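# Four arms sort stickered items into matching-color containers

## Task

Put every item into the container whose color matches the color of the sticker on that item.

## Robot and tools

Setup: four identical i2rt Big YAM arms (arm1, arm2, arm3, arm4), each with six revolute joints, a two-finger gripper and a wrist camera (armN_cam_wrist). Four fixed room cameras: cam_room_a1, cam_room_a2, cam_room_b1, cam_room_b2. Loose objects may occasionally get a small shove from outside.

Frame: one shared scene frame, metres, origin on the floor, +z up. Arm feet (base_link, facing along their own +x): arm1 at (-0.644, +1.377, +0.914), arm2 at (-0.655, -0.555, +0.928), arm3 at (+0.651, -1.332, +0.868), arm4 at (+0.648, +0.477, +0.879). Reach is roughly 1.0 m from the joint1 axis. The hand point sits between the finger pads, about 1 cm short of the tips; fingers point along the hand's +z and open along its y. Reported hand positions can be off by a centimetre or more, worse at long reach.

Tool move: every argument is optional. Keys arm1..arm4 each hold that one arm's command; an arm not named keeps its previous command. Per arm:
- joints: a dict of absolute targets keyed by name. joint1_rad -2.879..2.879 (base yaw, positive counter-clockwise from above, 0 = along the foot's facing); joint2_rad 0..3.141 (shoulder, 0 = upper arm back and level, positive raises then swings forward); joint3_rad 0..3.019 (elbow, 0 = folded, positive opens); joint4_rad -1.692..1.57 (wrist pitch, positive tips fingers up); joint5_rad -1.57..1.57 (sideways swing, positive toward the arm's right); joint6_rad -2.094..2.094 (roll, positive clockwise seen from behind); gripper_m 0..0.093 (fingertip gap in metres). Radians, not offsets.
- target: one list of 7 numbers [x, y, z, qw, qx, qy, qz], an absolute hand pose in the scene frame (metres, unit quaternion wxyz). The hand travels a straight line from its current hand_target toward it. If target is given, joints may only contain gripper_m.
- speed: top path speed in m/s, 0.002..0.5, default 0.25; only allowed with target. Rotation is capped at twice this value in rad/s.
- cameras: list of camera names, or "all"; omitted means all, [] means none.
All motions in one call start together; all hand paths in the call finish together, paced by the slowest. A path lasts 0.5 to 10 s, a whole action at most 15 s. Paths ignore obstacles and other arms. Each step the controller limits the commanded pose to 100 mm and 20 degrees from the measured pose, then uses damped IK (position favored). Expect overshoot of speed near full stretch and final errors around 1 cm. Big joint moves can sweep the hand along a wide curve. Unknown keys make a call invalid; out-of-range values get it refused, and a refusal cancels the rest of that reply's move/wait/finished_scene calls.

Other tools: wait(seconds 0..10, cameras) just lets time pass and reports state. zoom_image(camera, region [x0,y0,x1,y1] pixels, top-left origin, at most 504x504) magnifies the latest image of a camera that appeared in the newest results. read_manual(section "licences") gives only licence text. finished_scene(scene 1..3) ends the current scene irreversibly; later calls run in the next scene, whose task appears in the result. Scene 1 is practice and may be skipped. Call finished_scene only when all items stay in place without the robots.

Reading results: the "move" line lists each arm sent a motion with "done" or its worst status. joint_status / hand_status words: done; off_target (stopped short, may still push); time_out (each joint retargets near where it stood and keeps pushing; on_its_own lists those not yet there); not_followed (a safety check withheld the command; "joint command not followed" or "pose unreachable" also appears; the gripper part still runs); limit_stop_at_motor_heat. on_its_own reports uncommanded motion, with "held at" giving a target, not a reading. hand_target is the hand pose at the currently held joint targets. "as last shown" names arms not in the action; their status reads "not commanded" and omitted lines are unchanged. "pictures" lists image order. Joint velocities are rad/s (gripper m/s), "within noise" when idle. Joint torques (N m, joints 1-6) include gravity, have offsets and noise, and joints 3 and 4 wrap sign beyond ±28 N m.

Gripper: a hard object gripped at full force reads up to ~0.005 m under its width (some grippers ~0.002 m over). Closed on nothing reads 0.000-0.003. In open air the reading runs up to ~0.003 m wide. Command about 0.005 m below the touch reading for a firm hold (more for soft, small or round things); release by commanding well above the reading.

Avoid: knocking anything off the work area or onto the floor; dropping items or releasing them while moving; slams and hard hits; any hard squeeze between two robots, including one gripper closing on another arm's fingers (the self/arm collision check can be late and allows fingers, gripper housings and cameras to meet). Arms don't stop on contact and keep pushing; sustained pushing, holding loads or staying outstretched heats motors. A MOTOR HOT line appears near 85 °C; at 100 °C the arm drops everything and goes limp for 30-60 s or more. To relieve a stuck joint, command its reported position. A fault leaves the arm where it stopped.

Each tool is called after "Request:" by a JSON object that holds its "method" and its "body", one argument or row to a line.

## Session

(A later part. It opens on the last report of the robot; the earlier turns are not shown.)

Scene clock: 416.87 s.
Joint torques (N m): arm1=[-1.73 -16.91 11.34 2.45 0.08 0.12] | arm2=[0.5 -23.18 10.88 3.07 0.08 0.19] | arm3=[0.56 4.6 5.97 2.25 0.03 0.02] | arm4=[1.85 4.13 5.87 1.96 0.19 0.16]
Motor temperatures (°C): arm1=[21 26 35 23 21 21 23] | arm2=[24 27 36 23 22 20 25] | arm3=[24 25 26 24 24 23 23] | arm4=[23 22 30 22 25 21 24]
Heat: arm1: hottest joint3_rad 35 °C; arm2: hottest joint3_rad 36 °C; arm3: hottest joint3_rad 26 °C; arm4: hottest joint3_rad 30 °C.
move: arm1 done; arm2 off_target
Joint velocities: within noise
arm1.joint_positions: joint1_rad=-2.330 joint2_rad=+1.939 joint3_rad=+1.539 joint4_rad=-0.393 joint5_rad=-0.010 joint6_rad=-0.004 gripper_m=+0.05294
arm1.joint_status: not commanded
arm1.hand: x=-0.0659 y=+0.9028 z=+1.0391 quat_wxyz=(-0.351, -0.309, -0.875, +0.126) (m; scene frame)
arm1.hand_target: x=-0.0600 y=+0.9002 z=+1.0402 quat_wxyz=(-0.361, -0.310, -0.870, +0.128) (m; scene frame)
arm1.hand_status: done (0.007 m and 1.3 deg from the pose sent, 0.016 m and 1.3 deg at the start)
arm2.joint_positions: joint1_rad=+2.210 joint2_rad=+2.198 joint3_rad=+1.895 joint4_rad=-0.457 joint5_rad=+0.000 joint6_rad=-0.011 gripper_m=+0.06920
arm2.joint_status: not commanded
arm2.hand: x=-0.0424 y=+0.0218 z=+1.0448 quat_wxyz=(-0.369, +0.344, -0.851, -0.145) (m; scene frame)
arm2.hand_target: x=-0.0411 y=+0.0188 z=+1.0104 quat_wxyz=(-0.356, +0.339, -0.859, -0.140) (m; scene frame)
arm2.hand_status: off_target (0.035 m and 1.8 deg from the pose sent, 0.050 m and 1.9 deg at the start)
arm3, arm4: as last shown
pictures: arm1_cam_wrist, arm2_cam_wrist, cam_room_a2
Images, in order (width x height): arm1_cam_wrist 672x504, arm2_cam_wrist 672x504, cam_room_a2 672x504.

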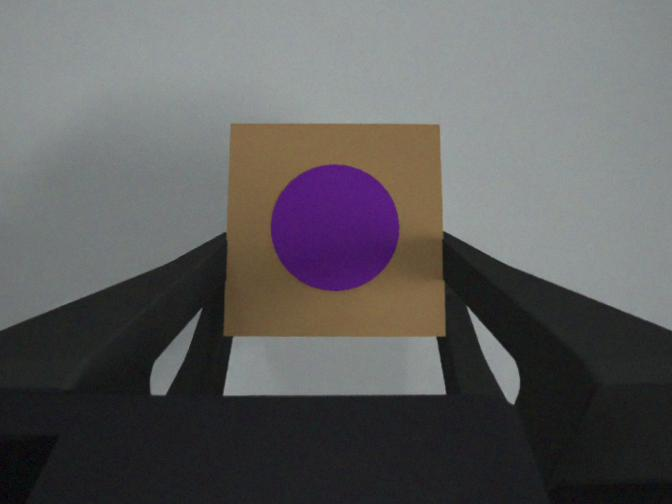

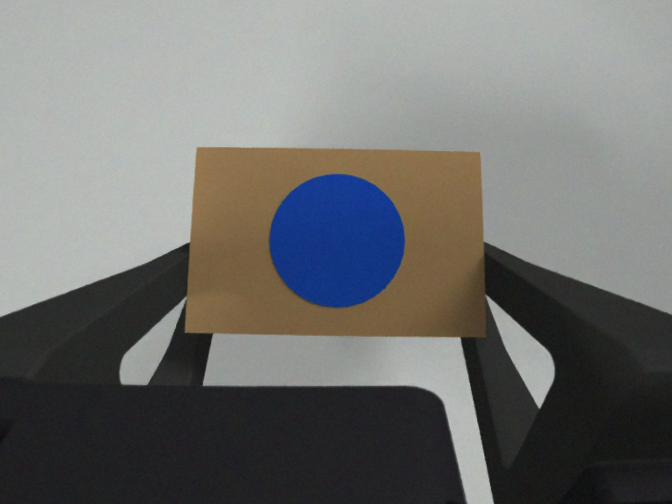

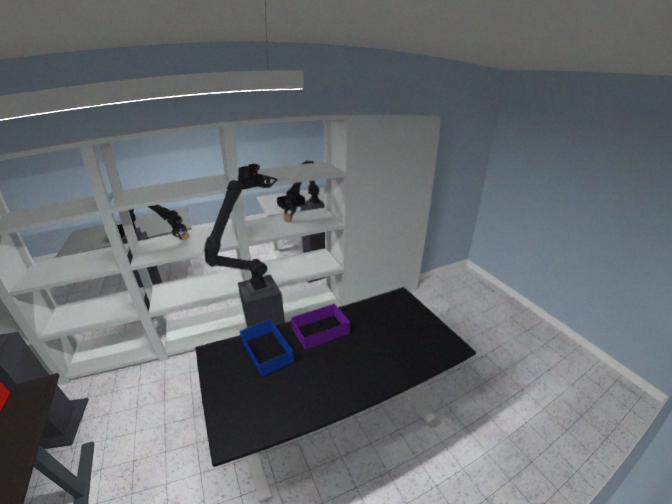

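Request:
{"method": "move", "body": {
  "arm1": {"target":[-0.06,0.9,1.025,0.3605,0.310,0.870,-0.128],"speed":0.04},
  "arm2": {"target":[-0.04,0.02,0.995,0.356,-0.339,0.859,0.1405],"speed":0.04},
  "cameras": []
}}

Request:
{"method": "move", "body": {
  "arm1": {"target":[-0.06,0.9,1.01,0.3605,0.310,0.870,-0.128],"speed":0.04},
  "arm2": {"target":[-0.04,0.02,0.98,0.356,-0.339,0.859,0.1405],"speed":0.04},
  "cameras": ["arm1_cam_wrist","arm2_cam_wrist","cam_room_a2"]
}}

Request:
{"method": "zoom_image", "body": {
  "camera": "cam_room_a2",
  "region": [100, 150, 360, 345]
}}

Scene clock: 424.17 s.
Joint torques (N m): arm1=[-1.79 -15.97 10.85 2.41 0.1 0.08] | arm2=[0.44 -23.36 10.82 3.07 0.09 0.19] | arm3=[0.38 4.48 5.97 2.28 0.03 0.02] | arm4=[1.14 4.37 5.89 2.04 0.21 0.16]
Motor temperatures (°C): arm1=[21 26 35 23 21 21 23] | arm2=[24 27 35 23 22 20 25] | arm3=[24 24 26 24 24 23 23] | arm4=[23 22 30 22 25 21 24]
Heat: arm1: hottest joint3_rad 35 °C; arm2: hottest joint3_rad 35 °C; arm3: hottest joint3_rad 26 °C; arm4: hottest joint3_rad 30 °C.
move: arm1 off_target; arm2 off_target
Joint velocities: within noise
arm1.joint_positions: joint1_rad=-2.330 joint2_rad=+1.941 joint3_rad=+1.529 joint4_rad=-0.357 joint5_rad=-0.010 joint6_rad=-0.003 gripper_m=+0.05294
arm1.joint_status: not commanded
arm1.hand: x=-0.0637 y=+0.9010 z=+1.0383 quat_wxyz=(-0.361, -0.308, -0.871, +0.129) (m; scene frame)
arm1.hand_target: x=-0.0602 y=+0.9003 z=+1.0251 quat_wxyz=(-0.361, -0.310, -0.870, +0.128) (m; scene frame)
arm1.hand_status: off_target (0.014 m and 0.3 deg from the pose sent, 0.015 m and 1.3 deg at the start)
arm2.joint_positions: joint1_rad=+2.210 joint2_rad=+2.214 joint3_rad=+1.882 joint4_rad=-0.427 joint5_rad=+0.000 joint6_rad=-0.011 gripper_m=+0.06920
arm2.joint_status: not commanded
arm2.hand: x=-0.0419 y=+0.0223 z=+1.0297 quat_wxyz=(-0.369, +0.344, -0.851, -0.145) (m; scene frame)
arm2.hand_target: x=-0.0411 y=+0.0188 z=+0.9955 quat_wxyz=(-0.356, +0.339, -0.859, -0.140) (m; scene frame)
arm2.hand_status: off_target (0.035 m and 1.8 deg from the pose sent, 0.050 m and 1.9 deg at the start)
arm3.joint_positions: joint1_rad=-1.439 joint2_rad=+0.549 joint3_rad=+1.552 joint4_rad=-0.717 joint5_rad=-0.001 joint6_rad=-0.008 gripper_m=+0.09399
arm3.joint_status: not commanded
arm3.hand: x=+0.4740 y=-1.3225 z=+1.6446 quat_wxyz=(-0.006, -0.600, +0.000, +0.800) (m; scene frame)
arm3.hand_target: x=+0.4742 y=-1.3205 z=+1.6476 quat_wxyz=(-0.004, -0.594, +0.005, +0.805) (m; scene frame)
arm3.hand_status: not commanded
arm4.joint_positions: joint1_rad=+0.294 joint2_rad=+0.550 joint3_rad=+1.551 joint4_rad=-1.017 joint5_rad=-0.003 joint6_rad=-0.014 gripper_m=+0.09402
arm4.joint_status: not commanded
arm4.hand: x=+0.5870 y=+0.6550 z=+1.5830 quat_wxyz=(-0.403, +0.587, -0.405, -0.574) (m; scene frame)
arm4.hand_target: x=+0.5864 y=+0.6553 z=+1.5864 quat_wxyz=(-0.401, +0.580, -0.406, -0.581) (m; scene frame)
arm4.hand_status: not commanded
pictures: none
No camera images: "cameras" was empty.

Scene clock: 425.13 s.
Joint torques (N m): arm1=[-1.79 -14.45 10.04 2.13 0.09 0.09] | arm2=[0.44 -22.83 10.51 3.07 0.08 0.18] | arm3=[0.44 4.66 5.97 2.25 0.02 0.02] | arm4=[1.08 4.42 5.97 1.98 0.22 0.17]
Motor temperatures (°C): arm1=[21 26 35 23 21 21 23] | arm2=[24 27 35 23 22 20 25] | arm3=[24 24 26 24 24 23 23] | arm4=[23 22 30 22 25 21 24]
Heat: arm1: hottest joint3_rad 35 °C; arm2: hottest joint3_rad 35 °C; arm3: hottest joint3_rad 26 °C; arm4: hottest joint3_rad 30 °C.
move: arm1 off_target; arm2 off_target
Joint velocities: within noise
arm1.joint_positions: joint1_rad=-2.330 joint2_rad=+1.943 joint3_rad=+1.518 joint4_rad=-0.320 joint5_rad=-0.010 joint6_rad=-0.001 gripper_m=+0.05294
arm1.joint_status: not commanded
arm1.hand: x=-0.0614 y=+0.8991 z=+1.0380 quat_wxyz=(-0.372, -0.307, -0.866, +0.133) (m; scene frame)
arm1.hand_target: x=-0.0608 y=+0.9008 z=+1.0104 quat_wxyz=(-0.361, -0.310, -0.870, +0.128) (m; scene frame)
arm1.hand_status: off_target (0.028 m and 1.6 deg from the pose sent, 0.029 m and 0.3 deg at the start)
arm2.joint_positions: joint1_rad=+2.210 joint2_rad=+2.223 joint3_rad=+1.870 joint4_rad=-0.397 joint5_rad=+0.000 joint6_rad=-0.011 gripper_m=+0.06920
arm2.joint_status: not commanded
arm2.hand: x=-0.0408 y=+0.0233 z=+1.0219 quat_wxyz=(-0.373, +0.343, -0.850, -0.147) (m; scene frame)
arm2.hand_target: x=-0.0415 y=+0.0185 z=+0.9808 quat_wxyz=(-0.356, +0.339, -0.859, -0.140) (m; scene frame)
arm2.hand_status: off_target (0.042 m and 2.4 deg from the pose sent, 0.050 m and 1.9 deg at the start)
arm3, arm4: as last shown
pictures: arm1_cam_wrist, arm2_cam_wrist, cam_room_a2
Images, in order (width x height): arm1_cam_wrist 672x504, arm2_cam_wrist 672x504, cam_room_a2 672x504.

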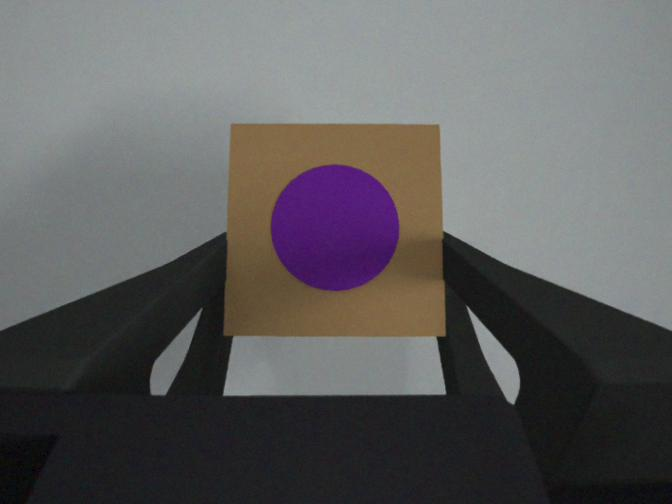

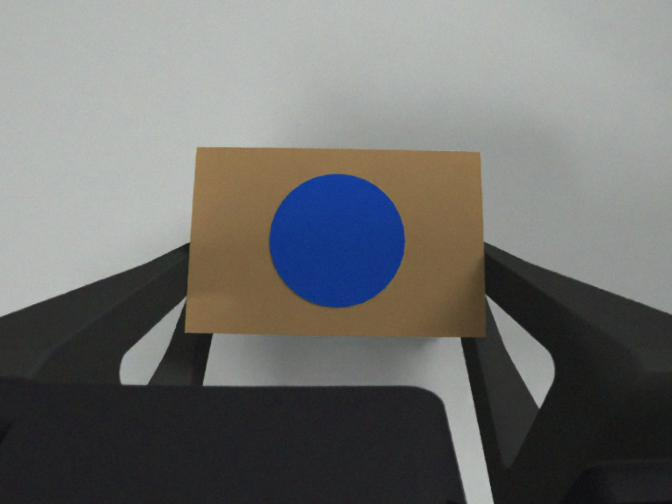

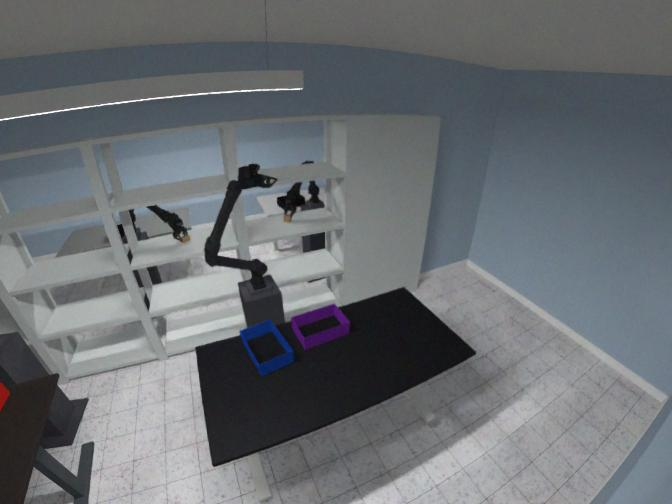

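Scaled by 1.938.

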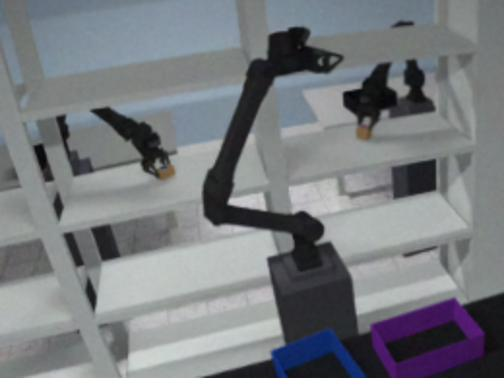

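Request:
{"method": "move", "body": {
  "arm1": {"target":[-0.062,0.901,1.036,0.3605,0.310,0.870,-0.128],"speed":0.05},
  "cameras": []
}}

Request:
{"method": "move", "body": {
  "arm1": {"joints":{"gripper_m":0.093}},
  "arm2": {"joints":{"gripper_m":0.093}},
  "cameras": ["arm1_cam_wrist","arm2_cam_wrist"]
}}

Scene clock: 430.67 s.
Joint torques (N m): arm1=[-1.9 -16.97 11.95 0.5 0.04 0.05] | arm2=[0.32 -23.06 10.51 3.08 0.09 0.18] | arm3=[0.62 4.6 6 2.25 0.03 0.02] | arm4=[0.97 4.78 5.97 2.03 0.21 0.17]
Motor temperatures (°C): arm1=[21 26 35 23 21 21 23] | arm2=[24 27 35 23 22 20 25] | arm3=[24 24 26 24 24 23 23] | arm4=[23 22 30 22 25 21 24]
Heat: arm1: hottest joint3_rad 35 °C; arm2: hottest joint3_rad 35 °C; arm3: hottest joint3_rad 26 °C; arm4: hottest joint3_rad 30 °C.
move: arm1 done
Joint velocities: within noise
arm1.joint_positions: joint1_rad=-2.330 joint2_rad=+1.943 joint3_rad=+1.518 joint4_rad=-0.327 joint5_rad=-0.010 joint6_rad=+0.003 gripper_m=+0.05294
arm1.joint_status: not commanded
arm1.hand: x=-0.0624 y=+0.8999 z=+1.0367 quat_wxyz=(-0.369, -0.309, -0.867, +0.131) (m; scene frame)
arm1.hand_target: x=-0.0620 y=+0.9011 z=+1.0360 quat_wxyz=(-0.361, -0.310, -0.870, +0.128) (m; scene frame)
arm1.hand_status: done (0.001 m and 1.1 deg from the pose sent, 0.003 m and 1.5 deg at the start)
arm2, arm3, arm4: as last shown
pictures: none
No camera images: "cameras" was empty.

Scene clock: 431.23 s.
Joint torques (N m): arm1=[-0.97 -17.03 11.88 1.17 0.07 0.05] | arm2=[0.5 -22.95 10.52 3.06 0.09 0.18] | arm3=[0.32 4.48 6.01 2.25 0.03 0.01] | arm4=[0.91 4.37 5.9 2.09 0.21 0.16]
Motor temperatures (°C): arm1=[21 26 35 23 21 21 23] | arm2=[24 27 35 23 22 20 25] | arm3=[24 24 26 24 24 23 23] | arm4=[23 22 30 22 25 21 24]
Heat: arm1: hottest joint3_rad 35 °C; arm2: hottest joint3_rad 35 °C; arm3: hottest joint3_rad 26 °C; arm4: hottest joint3_rad 30 °C.
move: arm1 done; arm2 done
Joint velocities: within noise
arm1.joint_positions: joint1_rad=-2.330 joint2_rad=+1.944 joint3_rad=+1.518 joint4_rad=-0.346 joint5_rad=-0.010 joint6_rad=+0.003 gripper_m=+0.09296
arm1.joint_status: all done
arm1.hand: x=-0.0649 y=+0.9019 z=+1.0326 quat_wxyz=(-0.361, -0.311, -0.870, +0.128) (m; scene frame)
arm1.hand_target: x=-0.0619 y=+0.9011 z=+1.0361 quat_wxyz=(-0.361, -0.310, -0.870, +0.128) (m; scene frame)
arm1.hand_status: not commanded
arm2.joint_positions: joint1_rad=+2.210 joint2_rad=+2.223 joint3_rad=+1.870 joint4_rad=-0.397 joint5_rad=+0.000 joint6_rad=-0.011 gripper_m=+0.09291
arm2.joint_status: all done
arm2.hand: x=-0.0408 y=+0.0233 z=+1.0219 quat_wxyz=(-0.373, +0.343, -0.850, -0.147) (m; scene frame)
arm2.hand_target: x=-0.0415 y=+0.0185 z=+0.9810 quat_wxyz=(-0.356, +0.339, -0.859, -0.140) (m; scene frame)
arm2.hand_status: not commanded
arm3, arm4: as last shown
pictures: arm1_cam_wrist, arm2_cam_wrist
Images, in order (width x height): arm1_cam_wrist 672x504, arm2_cam_wrist 672x504.

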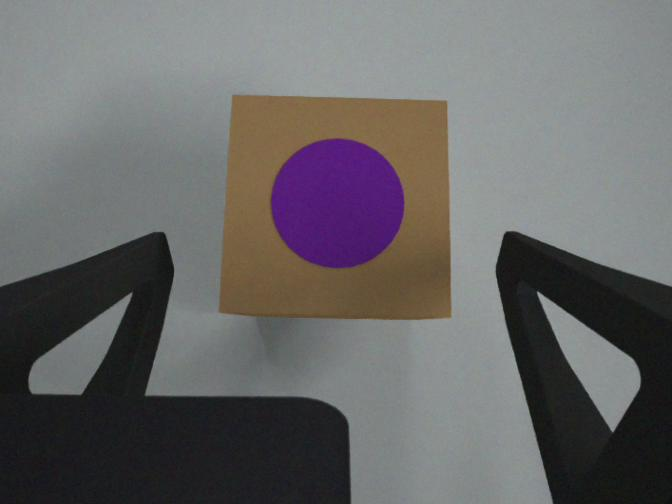

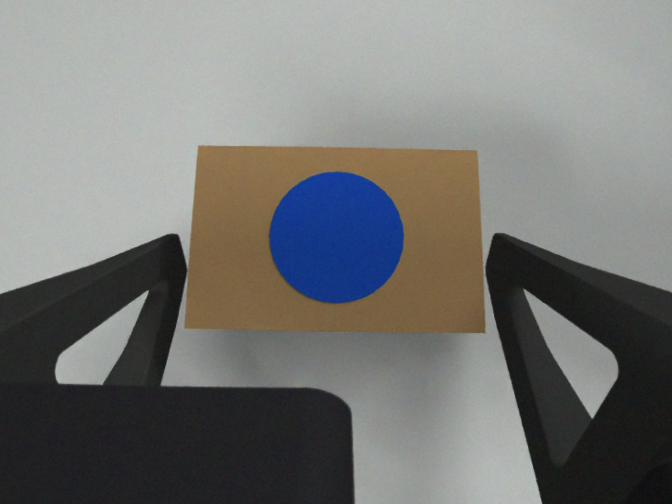

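Request:
{"method": "move", "body": {
  "arm1": {"target":[-0.31,1.10,1.22,0.3605,0.310,0.870,-0.128],"speed":0.25},
  "arm2": {"target":[-0.31,-0.23,1.22,0.356,-0.339,0.859,0.1405],"speed":0.25},
  "cameras": ["arm1_cam_wrist","arm2_cam_wrist"]
}}

Request:
{"method": "move", "body": {
  "arm4": {"joints":{"joint1_rad":2.098,"joint2_rad":0.7,"joint3_rad":1.4,"joint4_rad":-1.5,"joint5_rad":0,"joint6_rad":0}},
  "arm1": {"joints":{"joint2_rad":0.7,"joint3_rad":1.4,"joint4_rad":-1.5,"joint5_rad":0,"joint6_rad":0}},
  "arm2": {"joints":{"joint2_rad":0.7,"joint3_rad":1.4,"joint4_rad":-1.5,"joint5_rad":0,"joint6_rad":0}},
  "cameras": ["arm4_cam_wrist","arm1_cam_wrist","arm2_cam_wrist"]
}}

Scene clock: 451.70 s.
Joint torques (N m): arm1=[-2.32 -3.49 11.66 0.99 -0.06 -0.02] | arm2=[1.14 -8.59 11.06 1.66 0.14 0.14] | arm3=[0.5 4.48 6.01 2.19 0.03 0.01] | arm4=[1.44 4.54 5.98 2.03 0.21 0.18]
Motor temperatures (°C): arm1=[21 26 36 23 21 21 23] | arm2=[24 28 34 23 22 20 24] | arm3=[24 24 26 24 24 23 23] | arm4=[23 22 29 22 25 21 24]
Heat: arm1: hottest joint3_rad 36 °C; arm2: hottest joint3_rad 34 °C; arm3: hottest joint3_rad 26 °C; arm4: hottest joint3_rad 29 °C.
move: arm1 done; arm2 off_target
Joint velocities: within noise
arm1.joint_positions: joint1_rad=-2.335 joint2_rad=+0.986 joint3_rad=+0.986 joint4_rad=-0.758 joint5_rad=-0.021 joint6_rad=-0.002 gripper_m=+0.09296
arm1.joint_status: not commanded
arm1.hand: x=-0.3068 y=+1.1033 z=+1.2226 quat_wxyz=(-0.367, -0.308, -0.868, +0.127) (m; scene frame)
arm1.hand_target: x=-0.3100 y=+1.1001 z=+1.2200 quat_wxyz=(-0.361, -0.310, -0.870, +0.128) (m; scene frame)
arm1.hand_status: done (0.005 m and 0.8 deg from the pose sent, 0.367 m and 0.1 deg at the start)
arm2.joint_positions: joint1_rad=+2.209 joint2_rad=+1.117 joint3_rad=+1.049 joint4_rad=-0.678 joint5_rad=+0.003 joint6_rad=-0.003 gripper_m=+0.09292
arm2.joint_status: not commanded
arm2.hand: x=-0.3065 y=-0.2289 z=+1.2376 quat_wxyz=(-0.375, +0.338, -0.851, -0.147) (m; scene frame)
arm2.hand_target: x=-0.3101 y=-0.2302 z=+1.2203 quat_wxyz=(-0.356, +0.339, -0.859, -0.141) (m; scene frame)
arm2.hand_status: off_target (0.018 m and 2.5 deg from the pose sent, 0.419 m and 2.4 deg at the start)
arm3, arm4: as last shown
pictures: arm1_cam_wrist, arm2_cam_wrist
Images, in order (width x height): arm1_cam_wrist 672x504, arm2_cam_wrist 672x504.

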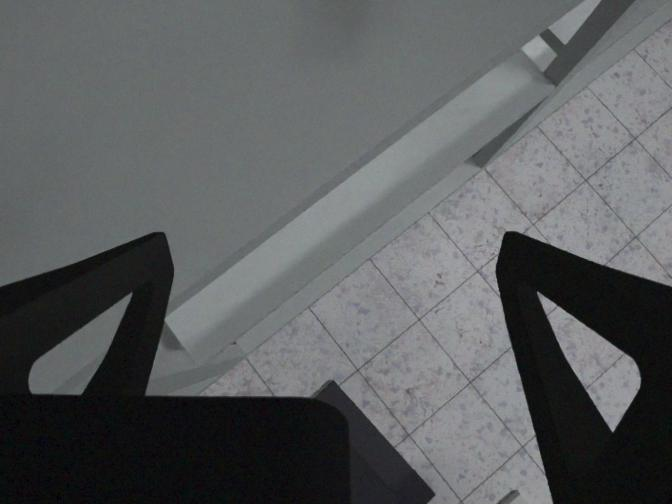

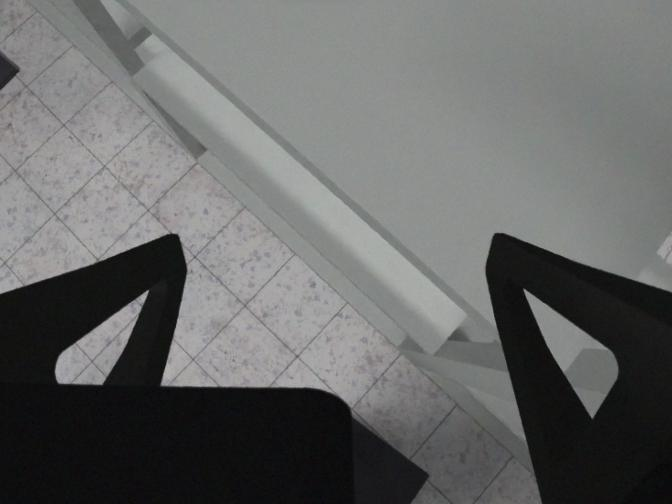

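Scene clock: 453.60 s.
Joint torques (N m): arm1=[-2.9 2.32 9.66 1.21 0.09 0.06] | arm2=[1.14 -1.14 9.13 1.65 -0.16 0.09] | arm3=[0.44 4.54 6 2.25 0.02 0.02] | arm4=[1.08 -0.26 9.33 0.77 0.13 0.13]
Motor temperatures (°C): arm1=[21 26 36 23 21 21 23] | arm2=[24 28 34 23 22 20 24] | arm3=[24 24 26 24 24 23 23] | arm4=[23 22 29 22 24 21 24]
Heat: arm1: hottest joint3_rad 36 °C; arm2: hottest joint3_rad 34 °C; arm3: hottest joint3_rad 26 °C; arm4: hottest joint3_rad 29 °C.
move: arm1 done; arm2 done; arm4 done
Joint velocities: within noise
arm1.joint_positions: joint1_rad=-2.335 joint2_rad=+0.703 joint3_rad=+1.396 joint4_rad=-1.489 joint5_rad=-0.002 joint6_rad=-0.002 gripper_m=+0.09296
arm1.joint_status: all done
arm1.hand: x=-0.4498 y=+1.2202 z=+1.4060 quat_wxyz=(-0.348, -0.314, -0.874, +0.130) (m; scene frame)
arm1.hand_target: x=-0.4541 y=+1.2201 z=+1.4068 quat_wxyz=(-0.345, -0.320, -0.872, +0.132) (m; scene frame)
arm1.hand_status: not commanded
arm2.joint_positions: joint1_rad=+2.209 joint2_rad=+0.705 joint3_rad=+1.409 joint4_rad=-1.486 joint5_rad=+0.003 joint6_rad=-0.003 gripper_m=+0.09292
arm2.joint_status: all done
arm2.hand: x=-0.4784 y=-0.3910 z=+1.4304 quat_wxyz=(-0.359, +0.341, -0.857, -0.141) (m; scene frame)
arm2.hand_target: x=-0.4822 y=-0.3923 z=+1.4249 quat_wxyz=(-0.350, +0.343, -0.860, -0.140) (m; scene frame)
arm2.hand_status: not commanded
arm3: as last shown
arm4.joint_positions: joint1_rad=+2.093 joint2_rad=+0.703 joint3_rad=+1.376 joint4_rad=-1.489 joint5_rad=-0.001 joint6_rad=-0.012 gripper_m=+0.09404
arm4.joint_status: all done
arm4.hand: x=+0.4457 y=+0.3458 z=+1.3669 quat_wxyz=(+0.104, +0.888, +0.270, -0.357) (m; scene frame)
arm4.hand_target: x=+0.4503 y=+0.3475 z=+1.3766 quat_wxyz=(+0.109, +0.886, +0.266, -0.363) (m; scene frame)
arm4.hand_status: not commanded
pictures: arm1_cam_wrist, arm2_cam_wrist, arm4_cam_wrist
Images, in order (width x height): arm1_cam_wrist 672x504, arm2_cam_wrist 672x504, arm4_cam_wrist 672x504.

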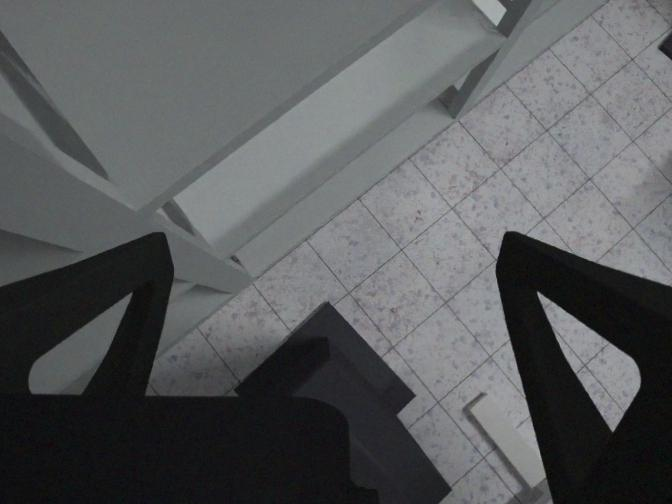

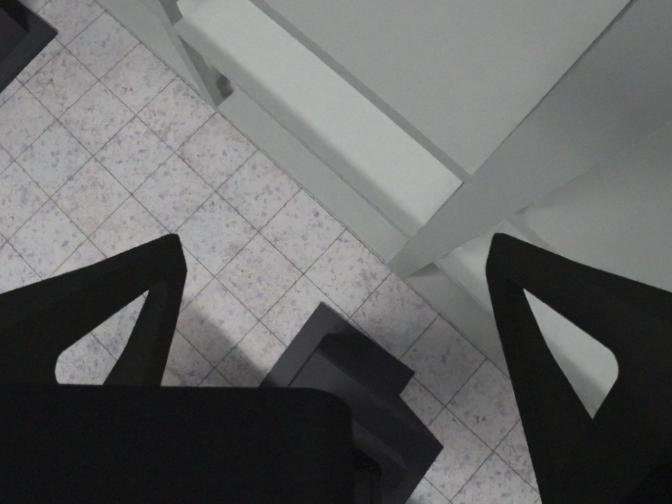

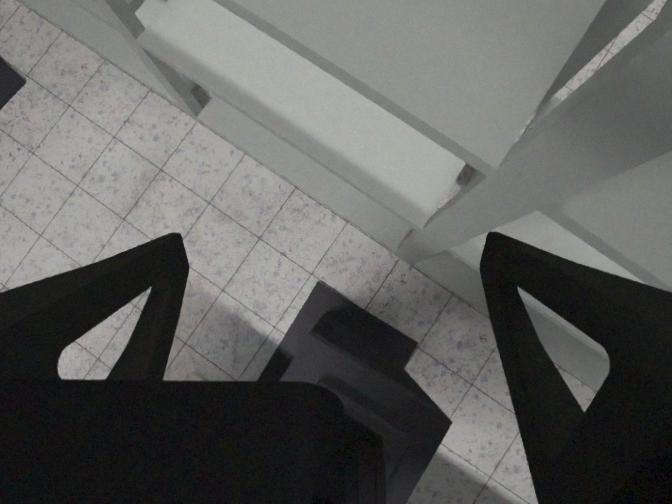

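Request:
{"method": "move", "body": {
  "arm4": {"target":[0.27,0.229,1.21,-0.1406,-0.8593,-0.3393,0.356],"speed":0.25},
  "cameras": ["arm4_cam_wrist"]
}}

Request:
{"method": "move", "body": {
  "arm4": {"target":[0.025,0.082,1.11,-0.1406,-0.8593,-0.3393,0.356],"speed":0.2},
  "cameras": ["arm4_cam_wrist"]
}}

Scene clock: 460.17 s.
Joint torques (N m): arm1=[-2.61 2.67 9.58 1.07 0.07 0] | arm2=[1.08 -1.08 9.17 1.62 -0.15 0.1] | arm3=[0.44 4.42 5.96 2.24 0.02 0.02] | arm4=[-0.5 -8.18 9.72 1.73 -0.12 -0.09]
Motor temperatures (°C): arm1=[21 26 36 23 21 21 23] | arm2=[24 28 34 22 22 20 24] | arm3=[24 24 26 24 24 23 23] | arm4=[23 22 30 22 24 21 24]
Heat: arm1: hottest joint3_rad 36 °C; arm2: hottest joint3_rad 34 °C; arm3: hottest joint3_rad 26 °C; arm4: hottest joint3_rad 30 °C.
move: arm4 done
Joint velocities: within noise
arm1, arm2, arm3: as last shown
arm4.joint_positions: joint1_rad=+2.045 joint2_rad=+1.081 joint3_rad=+1.095 joint4_rad=-0.842 joint5_rad=-0.158 joint6_rad=-0.151 gripper_m=+0.09404
arm4.joint_status: not commanded
arm4.hand: x=+0.2744 y=+0.2276 z=+1.2042 quat_wxyz=(+0.141, +0.865, +0.337, -0.344) (m; scene frame)
arm4.hand_target: x=+0.2701 y=+0.2290 z=+1.2099 quat_wxyz=(+0.140, +0.859, +0.339, -0.356) (m; scene frame)
arm4.hand_status: done (0.007 m and 1.6 deg from the pose sent, 0.263 m and 9.5 deg at the start)
pictures: arm4_cam_wrist
Images, in order (width x height): arm4_cam_wrist 672x504.

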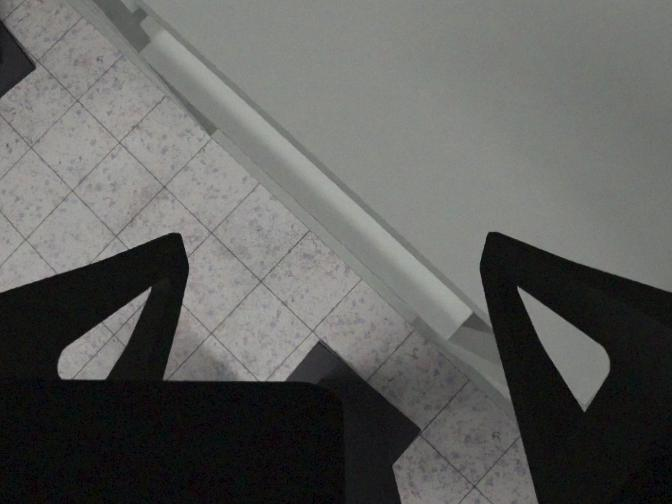

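Scene clock: 462.37 s.
Joint torques (N m): arm1=[-2.96 2.49 9.58 1.1 0.05 0.08] | arm2=[1.08 -1.08 9.16 1.61 -0.15 0.1] | arm3=[0.44 4.48 5.98 2.28 0.01 0.01] | arm4=[0.67 -19.43 13.26 1.18 0.06 -0.04]
Motor temperatures (°C): arm1=[21 26 36 23 21 21 23] | arm2=[24 28 34 22 22 20 24] | arm3=[24 24 26 24 24 23 23] | arm4=[23 22 31 22 24 21 24]
Heat: arm1: hottest joint3_rad 36 °C; arm2: hottest joint3_rad 34 °C; arm3: hottest joint3_rad 26 °C; arm4: hottest joint3_rad 31 °C.
move: arm4 off_target
Joint velocities: within noise
arm1, arm2, arm3: as last shown
arm4.joint_positions: joint1_rad=+2.045 joint2_rad=+1.833 joint3_rad=+1.606 joint4_rad=-0.616 joint5_rad=-0.158 joint6_rad=-0.151 gripper_m=+0.09404
arm4.joint_status: not commanded
arm4.hand: x=+0.0414 y=+0.0907 z=+1.0940 quat_wxyz=(+0.140, +0.868, +0.337, -0.337) (m; scene frame)
arm4.hand_target: x=+0.0263 y=+0.0828 z=+1.1101 quat_wxyz=(+0.141, +0.859, +0.339, -0.356) (m; scene frame)
arm4.hand_status: off_target (0.025 m and 2.4 deg from the pose sent, 0.304 m and 1.5 deg at the start)
pictures: arm4_cam_wrist
Images, in order (width x height): arm4_cam_wrist 672x504.

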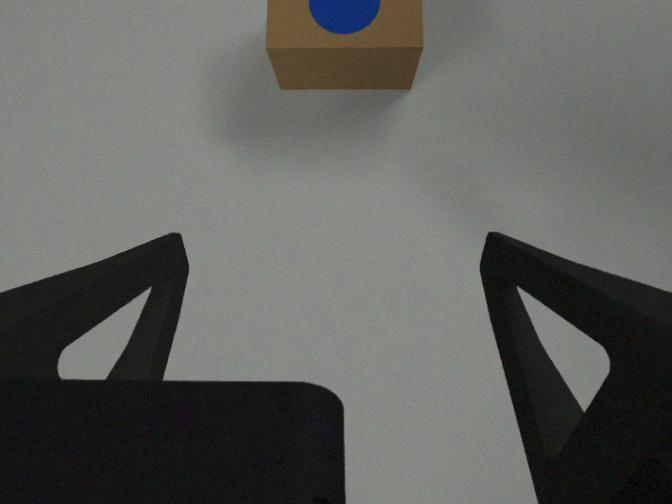

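Request:
{"method": "move", "body": {
  "arm4": {"target":[-0.046,0.013,1.05,-0.1406,-0.8593,-0.3393,0.356],"speed":0.15},
  "cameras": ["arm4_cam_wrist"]
}}

Scene clock: 469.73 s.
Joint torques (N m): arm1=[-2.49 2.43 9.69 1.18 0.08 0.06] | arm2=[1.14 -1.14 9.16 1.62 -0.17 0.1] | arm3=[0.62 4.54 5.98 2.24 0.03 0.02] | arm4=[1.32 -23.71 13.23 0.62 0.12 0.16]
Motor temperatures (°C): arm1=[21 26 35 23 21 21 23] | arm2=[24 27 34 22 22 20 24] | arm3=[24 24 26 24 24 23 23] | arm4=[23 23 34 22 24 21 24]
Heat: arm1: hottest joint3_rad 35 °C; arm2: hottest joint3_rad 34 °C; arm3: hottest joint3_rad 26 °C; arm4: hottest joint3_rad 34 °C.
move: arm4 off_target
Joint velocities: within noise
arm1, arm2: as last shown
arm3.joint_positions: joint1_rad=-1.439 joint2_rad=+0.549 joint3_rad=+1.552 joint4_rad=-0.717 joint5_rad=-0.001 joint6_rad=-0.008 gripper_m=+0.09399
arm3.joint_status: not commanded
arm3.hand: x=+0.4740 y=-1.3225 z=+1.6446 quat_wxyz=(-0.006, -0.600, +0.000, +0.800) (m; scene frame)
arm3.hand_target: x=+0.4742 y=-1.3205 z=+1.6476 quat_wxyz=(-0.004, -0.594, +0.005, +0.805) (m; scene frame)
arm3.hand_status: not commanded
arm4.joint_positions: joint1_rad=+2.071 joint2_rad=+2.129 joint3_rad=+1.926 joint4_rad=-0.610 joint5_rad=-0.136 joint6_rad=-0.148 gripper_m=+0.09404
arm4.joint_status: not commanded
arm4.hand: x=-0.0372 y=+0.0241 z=+1.0455 quat_wxyz=(+0.138, +0.860, +0.343, -0.351) (m; scene frame)
arm4.hand_target: x=-0.0452 y=+0.0135 z=+1.0502 quat_wxyz=(+0.141, +0.859, +0.339, -0.357) (m; scene frame)
arm4.hand_status: off_target (0.015 m and 0.8 deg from the pose sent, 0.125 m and 2.4 deg at the start)
pictures: arm4_cam_wrist
Images, in order (width x height): arm4_cam_wrist 672x504.

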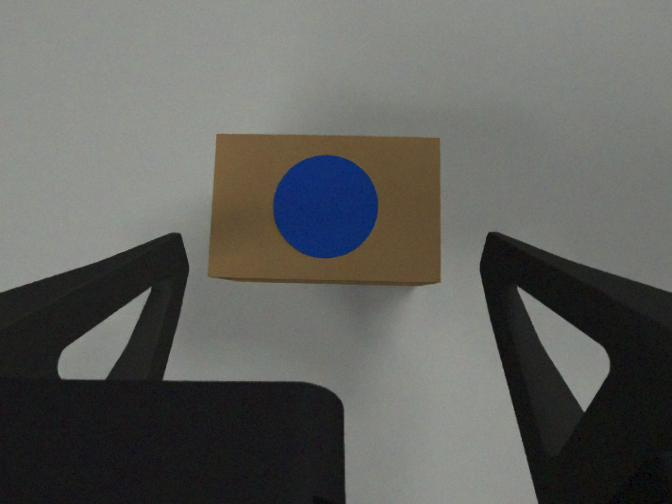

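Request:
{"method": "move", "body": {
  "arm4": {"target":[-0.049,0.006,1.018,-0.1406,-0.8593,-0.3393,0.356],"speed":0.08},
  "cameras": ["arm4_cam_wrist"]
}}

Request:
{"method": "move", "body": {
  "arm4": {"joints":{"gripper_m":0.055}},
  "cameras": ["arm4_cam_wrist"]
}}

Scene clock: 476.50 s.
Joint torques (N m): arm1=[-2.49 2.49 9.87 1.11 0.09 0.02] | arm2=[1.14 -1.2 9.17 1.62 -0.16 0.1] | arm3=[0.62 4.54 5.98 2.22 0.02 0.02] | arm4=[1.49 -24 11.78 1.72 0.13 0.19]
Motor temperatures (°C): arm1=[21 26 35 23 21 21 23] | arm2=[24 27 33 22 22 20 24] | arm3=[24 24 26 24 24 23 23] | arm4=[23 23 36 22 24 21 24]
Heat: arm1: hottest joint3_rad 35 °C; arm2: hottest joint3_rad 33 °C; arm3: hottest joint3_rad 26 °C; arm4: hottest joint3_rad 36 °C.
move: arm4 off_target
Joint velocities: within noise
arm1, arm2, arm3: as last shown
arm4.joint_positions: joint1_rad=+2.075 joint2_rad=+2.164 joint3_rad=+1.926 joint4_rad=-0.582 joint5_rad=-0.133 joint6_rad=-0.144 gripper_m=+0.09404
arm4.joint_status: not commanded
arm4.hand: x=-0.0408 y=+0.0190 z=+1.0219 quat_wxyz=(+0.137, +0.862, +0.343, -0.348) (m; scene frame)
arm4.hand_target: x=-0.0482 y=+0.0066 z=+1.0181 quat_wxyz=(+0.141, +0.859, +0.339, -0.356) (m; scene frame)
arm4.hand_status: off_target (0.016 m and 1.2 deg from the pose sent, 0.035 m and 0.8 deg at the start)
pictures: arm4_cam_wrist
Images, in order (width x height): arm4_cam_wrist 672x504.

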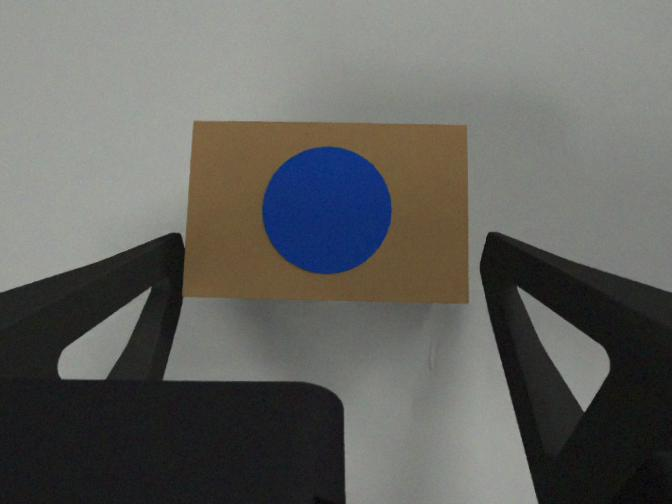

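Scene clock: 477.07 s.
Joint torques (N m): arm1=[-2.84 1.85 9.7 1.25 0.06 0.08] | arm2=[1.08 -1.08 9.17 1.66 -0.15 0.1] | arm3=[0.5 4.66 6.01 2.28 0.03 0.02] | arm4=[1.61 -23.24 11.84 1.74 0.08 0.19]
Motor temperatures (°C): arm1=[21 26 35 23 21 21 23] | arm2=[24 27 33 22 22 20 24] | arm3=[24 24 26 24 24 23 23] | arm4=[23 23 36 22 24 21 24]
Heat: arm1: hottest joint3_rad 35 °C; arm2: hottest joint3_rad 33 °C; arm3: hottest joint3_rad 26 °C; arm4: hottest joint3_rad 36 °C.
move: arm4 off_target
Joint velocities: within noise
arm1, arm2, arm3: as last shown
arm4.joint_positions: joint1_rad=+2.075 joint2_rad=+2.164 joint3_rad=+1.926 joint4_rad=-0.582 joint5_rad=-0.132 joint6_rad=-0.144 gripper_m=+0.06926
arm4.joint_status: gripper_m off_target (ended at +0.06929, target +0.05500)
arm4.hand: x=-0.0407 y=+0.0187 z=+1.0220 quat_wxyz=(+0.137, +0.862, +0.343, -0.348) (m; scene frame)
arm4.hand_target: x=-0.0481 y=+0.0065 z=+1.0181 quat_wxyz=(+0.141, +0.859, +0.339, -0.356) (m; scene frame)
arm4.hand_status: not commanded
pictures: arm4_cam_wrist
Images, in order (width x height): arm4_cam_wrist 672x504.

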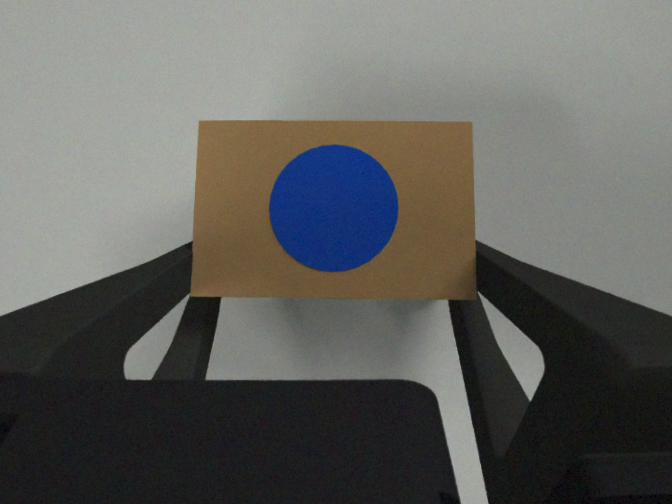

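Request:
{"method": "move", "body": {
  "arm4": {"target":[-0.04,0.014,1.09,-0.1406,-0.8593,-0.3393,0.356],"speed":0.15},
  "cameras": []
}}

Request:
{"method": "move", "body": {
  "arm4": {"target":[0.27,0.229,1.22,-0.1406,-0.8593,-0.3393,0.356],"speed":0.25},
  "cameras": ["arm4_cam_wrist"]
}}

Request:
{"method": "move", "body": {
  "arm4": {"joints":{"joint2_rad":0.7,"joint3_rad":1.4,"joint4_rad":-1.5,"joint5_rad":0,"joint6_rad":0}},
  "cameras": []
}}

Request:
{"method": "move", "body": {
  "arm4": {"joints":{"joint1_rad":-1.75}},
  "cameras": ["arm4_cam_wrist"]
}}

Request:
{"method": "move", "body": {
  "arm4": {"target":[1.12,0.42,0.98,0.382,0.0564,0.922,-0.0233],"speed":0.3},
  "cameras": ["arm4_cam_wrist"]
}}

Scene clock: 492.03 s.
Joint torques (N m): arm1=[-2.61 2.32 9.73 1.18 0.11 0.07] | arm2=[1.14 -1.03 9.17 1.65 -0.14 0.11] | arm3=[0.44 4.54 5.97 2.22 0.03 0.03] | arm4=[1.26 -27.58 13.41 0.65 0.04 0.16]
Motor temperatures (°C): arm1=[21 25 35 23 21 21 22] | arm2=[24 26 33 22 22 20 24] | arm3=[24 24 26 24 24 23 23] | arm4=[23 26 38 22 24 21 25]
Heat: arm1: hottest joint3_rad 35 °C; arm2: hottest joint3_rad 33 °C; arm3: hottest joint3_rad 26 °C; arm4: hottest joint3_rad 38 °C.
move: arm4 off_target
Joint velocities: within noise
arm1, arm2, arm3: as last shown
arm4.joint_positions: joint1_rad=+2.075 joint2_rad=+2.137 joint3_rad=+1.966 joint4_rad=-0.692 joint5_rad=-0.132 joint6_rad=-0.144 gripper_m=+0.06926
arm4.joint_status: not commanded
arm4.hand: x=-0.0318 y=+0.0243 z=+1.0470 quat_wxyz=(+0.133, +0.870, +0.344, -0.328) (m; scene frame)
arm4.hand_target: x=-0.0381 y=+0.0153 z=+1.0901 quat_wxyz=(+0.141, +0.859, +0.339, -0.356) (m; scene frame)
arm4.hand_status: off_target (0.045 m and 3.6 deg from the pose sent, 0.068 m and 1.1 deg at the start)
pictures: none
No camera images: "cameras" was empty.

Scene clock: 494.30 s.
Joint torques (N m): arm1=[-2.9 2.43 9.66 0.94 0.11 0.05] | arm2=[1.03 -1.14 9.18 1.63 -0.16 0.1] | arm3=[0.32 4.6 5.96 2.21 0.03 0.01] | arm4=[0.09 -6.89 9.35 0.88 -0.12 -0.06]
Motor temperatures (°C): arm1=[21 25 35 23 21 21 22] | arm2=[24 26 33 22 22 20 24] | arm3=[24 24 26 24 24 23 23] | arm4=[23 26 38 22 24 21 25]
Heat: arm1: hottest joint3_rad 35 °C; arm2: hottest joint3_rad 33 °C; arm3: hottest joint3_rad 26 °C; arm4: hottest joint3_rad 38 °C.
move: arm4 done
Joint velocities: within noise
arm1, arm2, arm3: as last shown
arm4.joint_positions: joint1_rad=+2.044 joint2_rad=+1.070 joint3_rad=+1.126 joint4_rad=-0.840 joint5_rad=-0.159 joint6_rad=-0.151 gripper_m=+0.06926
arm4.joint_status: not commanded
arm4.hand: x=+0.2717 y=+0.2263 z=+1.2267 quat_wxyz=(+0.145, +0.857, +0.336, -0.364) (m; scene frame)
arm4.hand_target: x=+0.2700 y=+0.2291 z=+1.2200 quat_wxyz=(+0.141, +0.859, +0.339, -0.356) (m; scene frame)
arm4.hand_status: done (0.007 m and 1.2 deg from the pose sent, 0.404 m and 3.6 deg at the start)
pictures: arm4_cam_wrist
Images, in order (width x height): arm4_cam_wrist 672x504.

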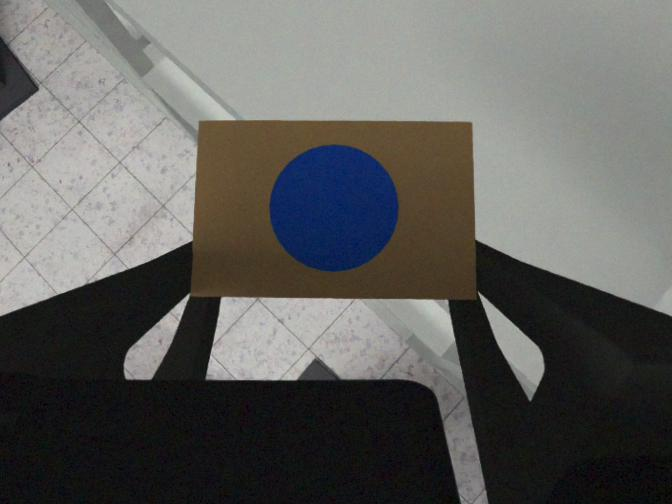

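Scene clock: 495.90 s.
Joint torques (N m): arm1=[-1.79 2.08 9.65 1.02 0.08 0.08] | arm2=[1.08 -1.03 9.18 1.68 -0.16 0.1] | arm3=[0.56 4.42 6 2.19 0.03 0.02] | arm4=[0.5 -0.38 7.84 0.79 0.21 0.17]
Motor temperatures (°C): arm1=[21 25 35 23 21 21 22] | arm2=[24 26 33 22 22 20 24] | arm3=[24 24 26 24 24 23 23] | arm4=[23 26 38 22 24 21 25]
Heat: arm1: hottest joint3_rad 35 °C; arm2: hottest joint3_rad 33 °C; arm3: hottest joint3_rad 26 °C; arm4: hottest joint3_rad 38 °C.
move: arm4 done
Joint velocities: within noise
arm1.joint_positions: joint1_rad=-2.335 joint2_rad=+0.703 joint3_rad=+1.396 joint4_rad=-1.489 joint5_rad=-0.002 joint6_rad=-0.002 gripper_m=+0.09296
arm1.joint_status: not commanded
arm1.hand: x=-0.4498 y=+1.2202 z=+1.4060 quat_wxyz=(-0.348, -0.314, -0.874, +0.130) (m; scene frame)
arm1.hand_target: x=-0.4541 y=+1.2201 z=+1.4068 quat_wxyz=(-0.345, -0.320, -0.872, +0.132) (m; scene frame)
arm1.hand_status: not commanded
arm2.joint_positions: joint1_rad=+2.209 joint2_rad=+0.705 joint3_rad=+1.409 joint4_rad=-1.486 joint5_rad=+0.003 joint6_rad=-0.003 gripper_m=+0.09292
arm2.joint_status: not commanded
arm2.hand: x=-0.4784 y=-0.3910 z=+1.4304 quat_wxyz=(-0.359, +0.341, -0.857, -0.141) (m; scene frame)
arm2.hand_target: x=-0.4822 y=-0.3923 z=+1.4249 quat_wxyz=(-0.350, +0.343, -0.860, -0.140) (m; scene frame)
arm2.hand_status: not commanded
arm3: as last shown
arm4.joint_positions: joint1_rad=+2.043 joint2_rad=+0.707 joint3_rad=+1.397 joint4_rad=-1.490 joint5_rad=-0.003 joint6_rad=-0.014 gripper_m=+0.06926
arm4.joint_status: all done
arm4.hand: x=+0.4397 y=+0.3559 z=+1.3752 quat_wxyz=(+0.098, +0.892, +0.248, -0.365) (m; scene frame)
arm4.hand_target: x=+0.4424 y=+0.3602 z=+1.3767 quat_wxyz=(+0.098, +0.894, +0.238, -0.366) (m; scene frame)
arm4.hand_status: not commanded
pictures: none
No camera images: "cameras" was empty.

Scene clock: 498.50 s.
Joint torques (N m): arm1=[-2.43 1.61 9.72 1.11 0.08 0.08] | arm2=[1.14 -1.2 9.16 1.68 -0.16 0.11] | arm3=[0.44 4.48 5.98 2.25 0.03 0.02] | arm4=[0.79 -0.21 8.05 0.76 -0.03 0.18]
Motor temperatures (°C): arm1=[21 25 35 23 21 21 22] | arm2=[24 26 33 22 22 20 24] | arm3=[24 24 26 24 24 23 23] | arm4=[23 25 37 22 24 21 25]
Heat: arm1: hottest joint3_rad 35 °C; arm2: hottest joint3_rad 33 °C; arm3: hottest joint3_rad 26 °C; arm4: hottest joint3_rad 37 °C.
move: arm4 done
Joint velocities: within noise
arm1, arm2, arm3: as last shown
arm4.joint_positions: joint1_rad=-1.745 joint2_rad=+0.707 joint3_rad=+1.396 joint4_rad=-1.490 joint5_rad=+0.003 joint6_rad=-0.012 gripper_m=+0.06929
arm4.joint_status: all done
arm4.hand: x=+0.8925 y=+0.4494 z=+1.3723 quat_wxyz=(-0.372, -0.049, -0.926, +0.027) (m; scene frame)
arm4.hand_target: x=+0.8878 y=+0.4492 z=+1.3742 quat_wxyz=(-0.373, -0.056, -0.926, +0.025) (m; scene frame)
arm4.hand_status: not commanded
pictures: arm4_cam_wrist
Images, in order (width x height): arm4_cam_wrist 672x504.

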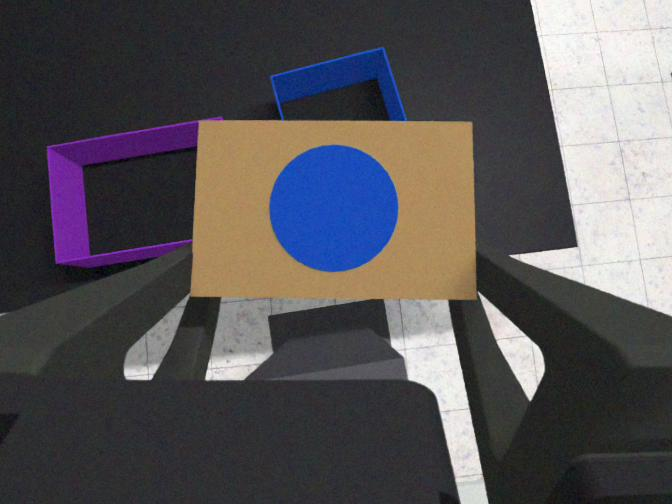

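Scene clock: 500.73 s.
Joint torques (N m): arm1=[-3.25 2.2 9.66 1.05 0.16 0.06] | arm2=[1.14 -1.14 9.17 1.65 -0.16 0.1] | arm3=[0.44 4.48 6.01 2.25 0.03 0.04] | arm4=[0.03 -10.52 7.73 1.81 -0.02 0.14]
Motor temperatures (°C): arm1=[21 25 35 23 21 21 22] | arm2=[24 26 33 22 22 20 24] | arm3=[24 24 26 24 24 23 23] | arm4=[23 25 37 22 24 21 25]
Heat: arm1: hottest joint3_rad 35 °C; arm2: hottest joint3_rad 33 °C; arm3: hottest joint3_rad 26 °C; arm4: hottest joint3_rad 37 °C.
move: arm4 done
Joint velocities: within noise
arm1, arm2, arm3: as last shown
arm4.joint_positions: joint1_rad=-1.745 joint2_rad=+1.348 joint3_rad=+0.663 joint4_rad=-0.126 joint5_rad=+0.000 joint6_rad=-0.011 gripper_m=+0.06929
arm4.joint_status: not commanded
arm4.hand: x=+1.1147 y=+0.4220 z=+0.9720 quat_wxyz=(-0.368, -0.049, -0.928, +0.026) (m; scene frame)
arm4.hand_target: x=+1.1199 y=+0.4200 z=+0.9801 quat_wxyz=(-0.382, -0.056, -0.922, +0.023) (m; scene frame)
arm4.hand_status: done (0.010 m and 2.0 deg from the pose sent, 0.455 m and 1.6 deg at the start)
pictures: arm4_cam_wrist
Images, in order (width x height): arm4_cam_wrist 672x504.

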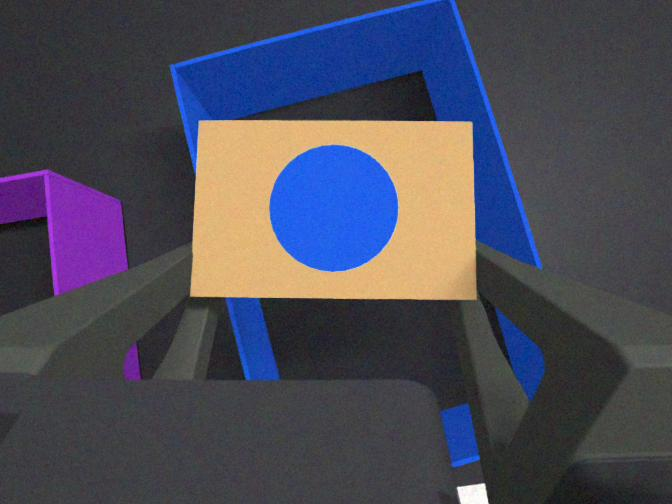

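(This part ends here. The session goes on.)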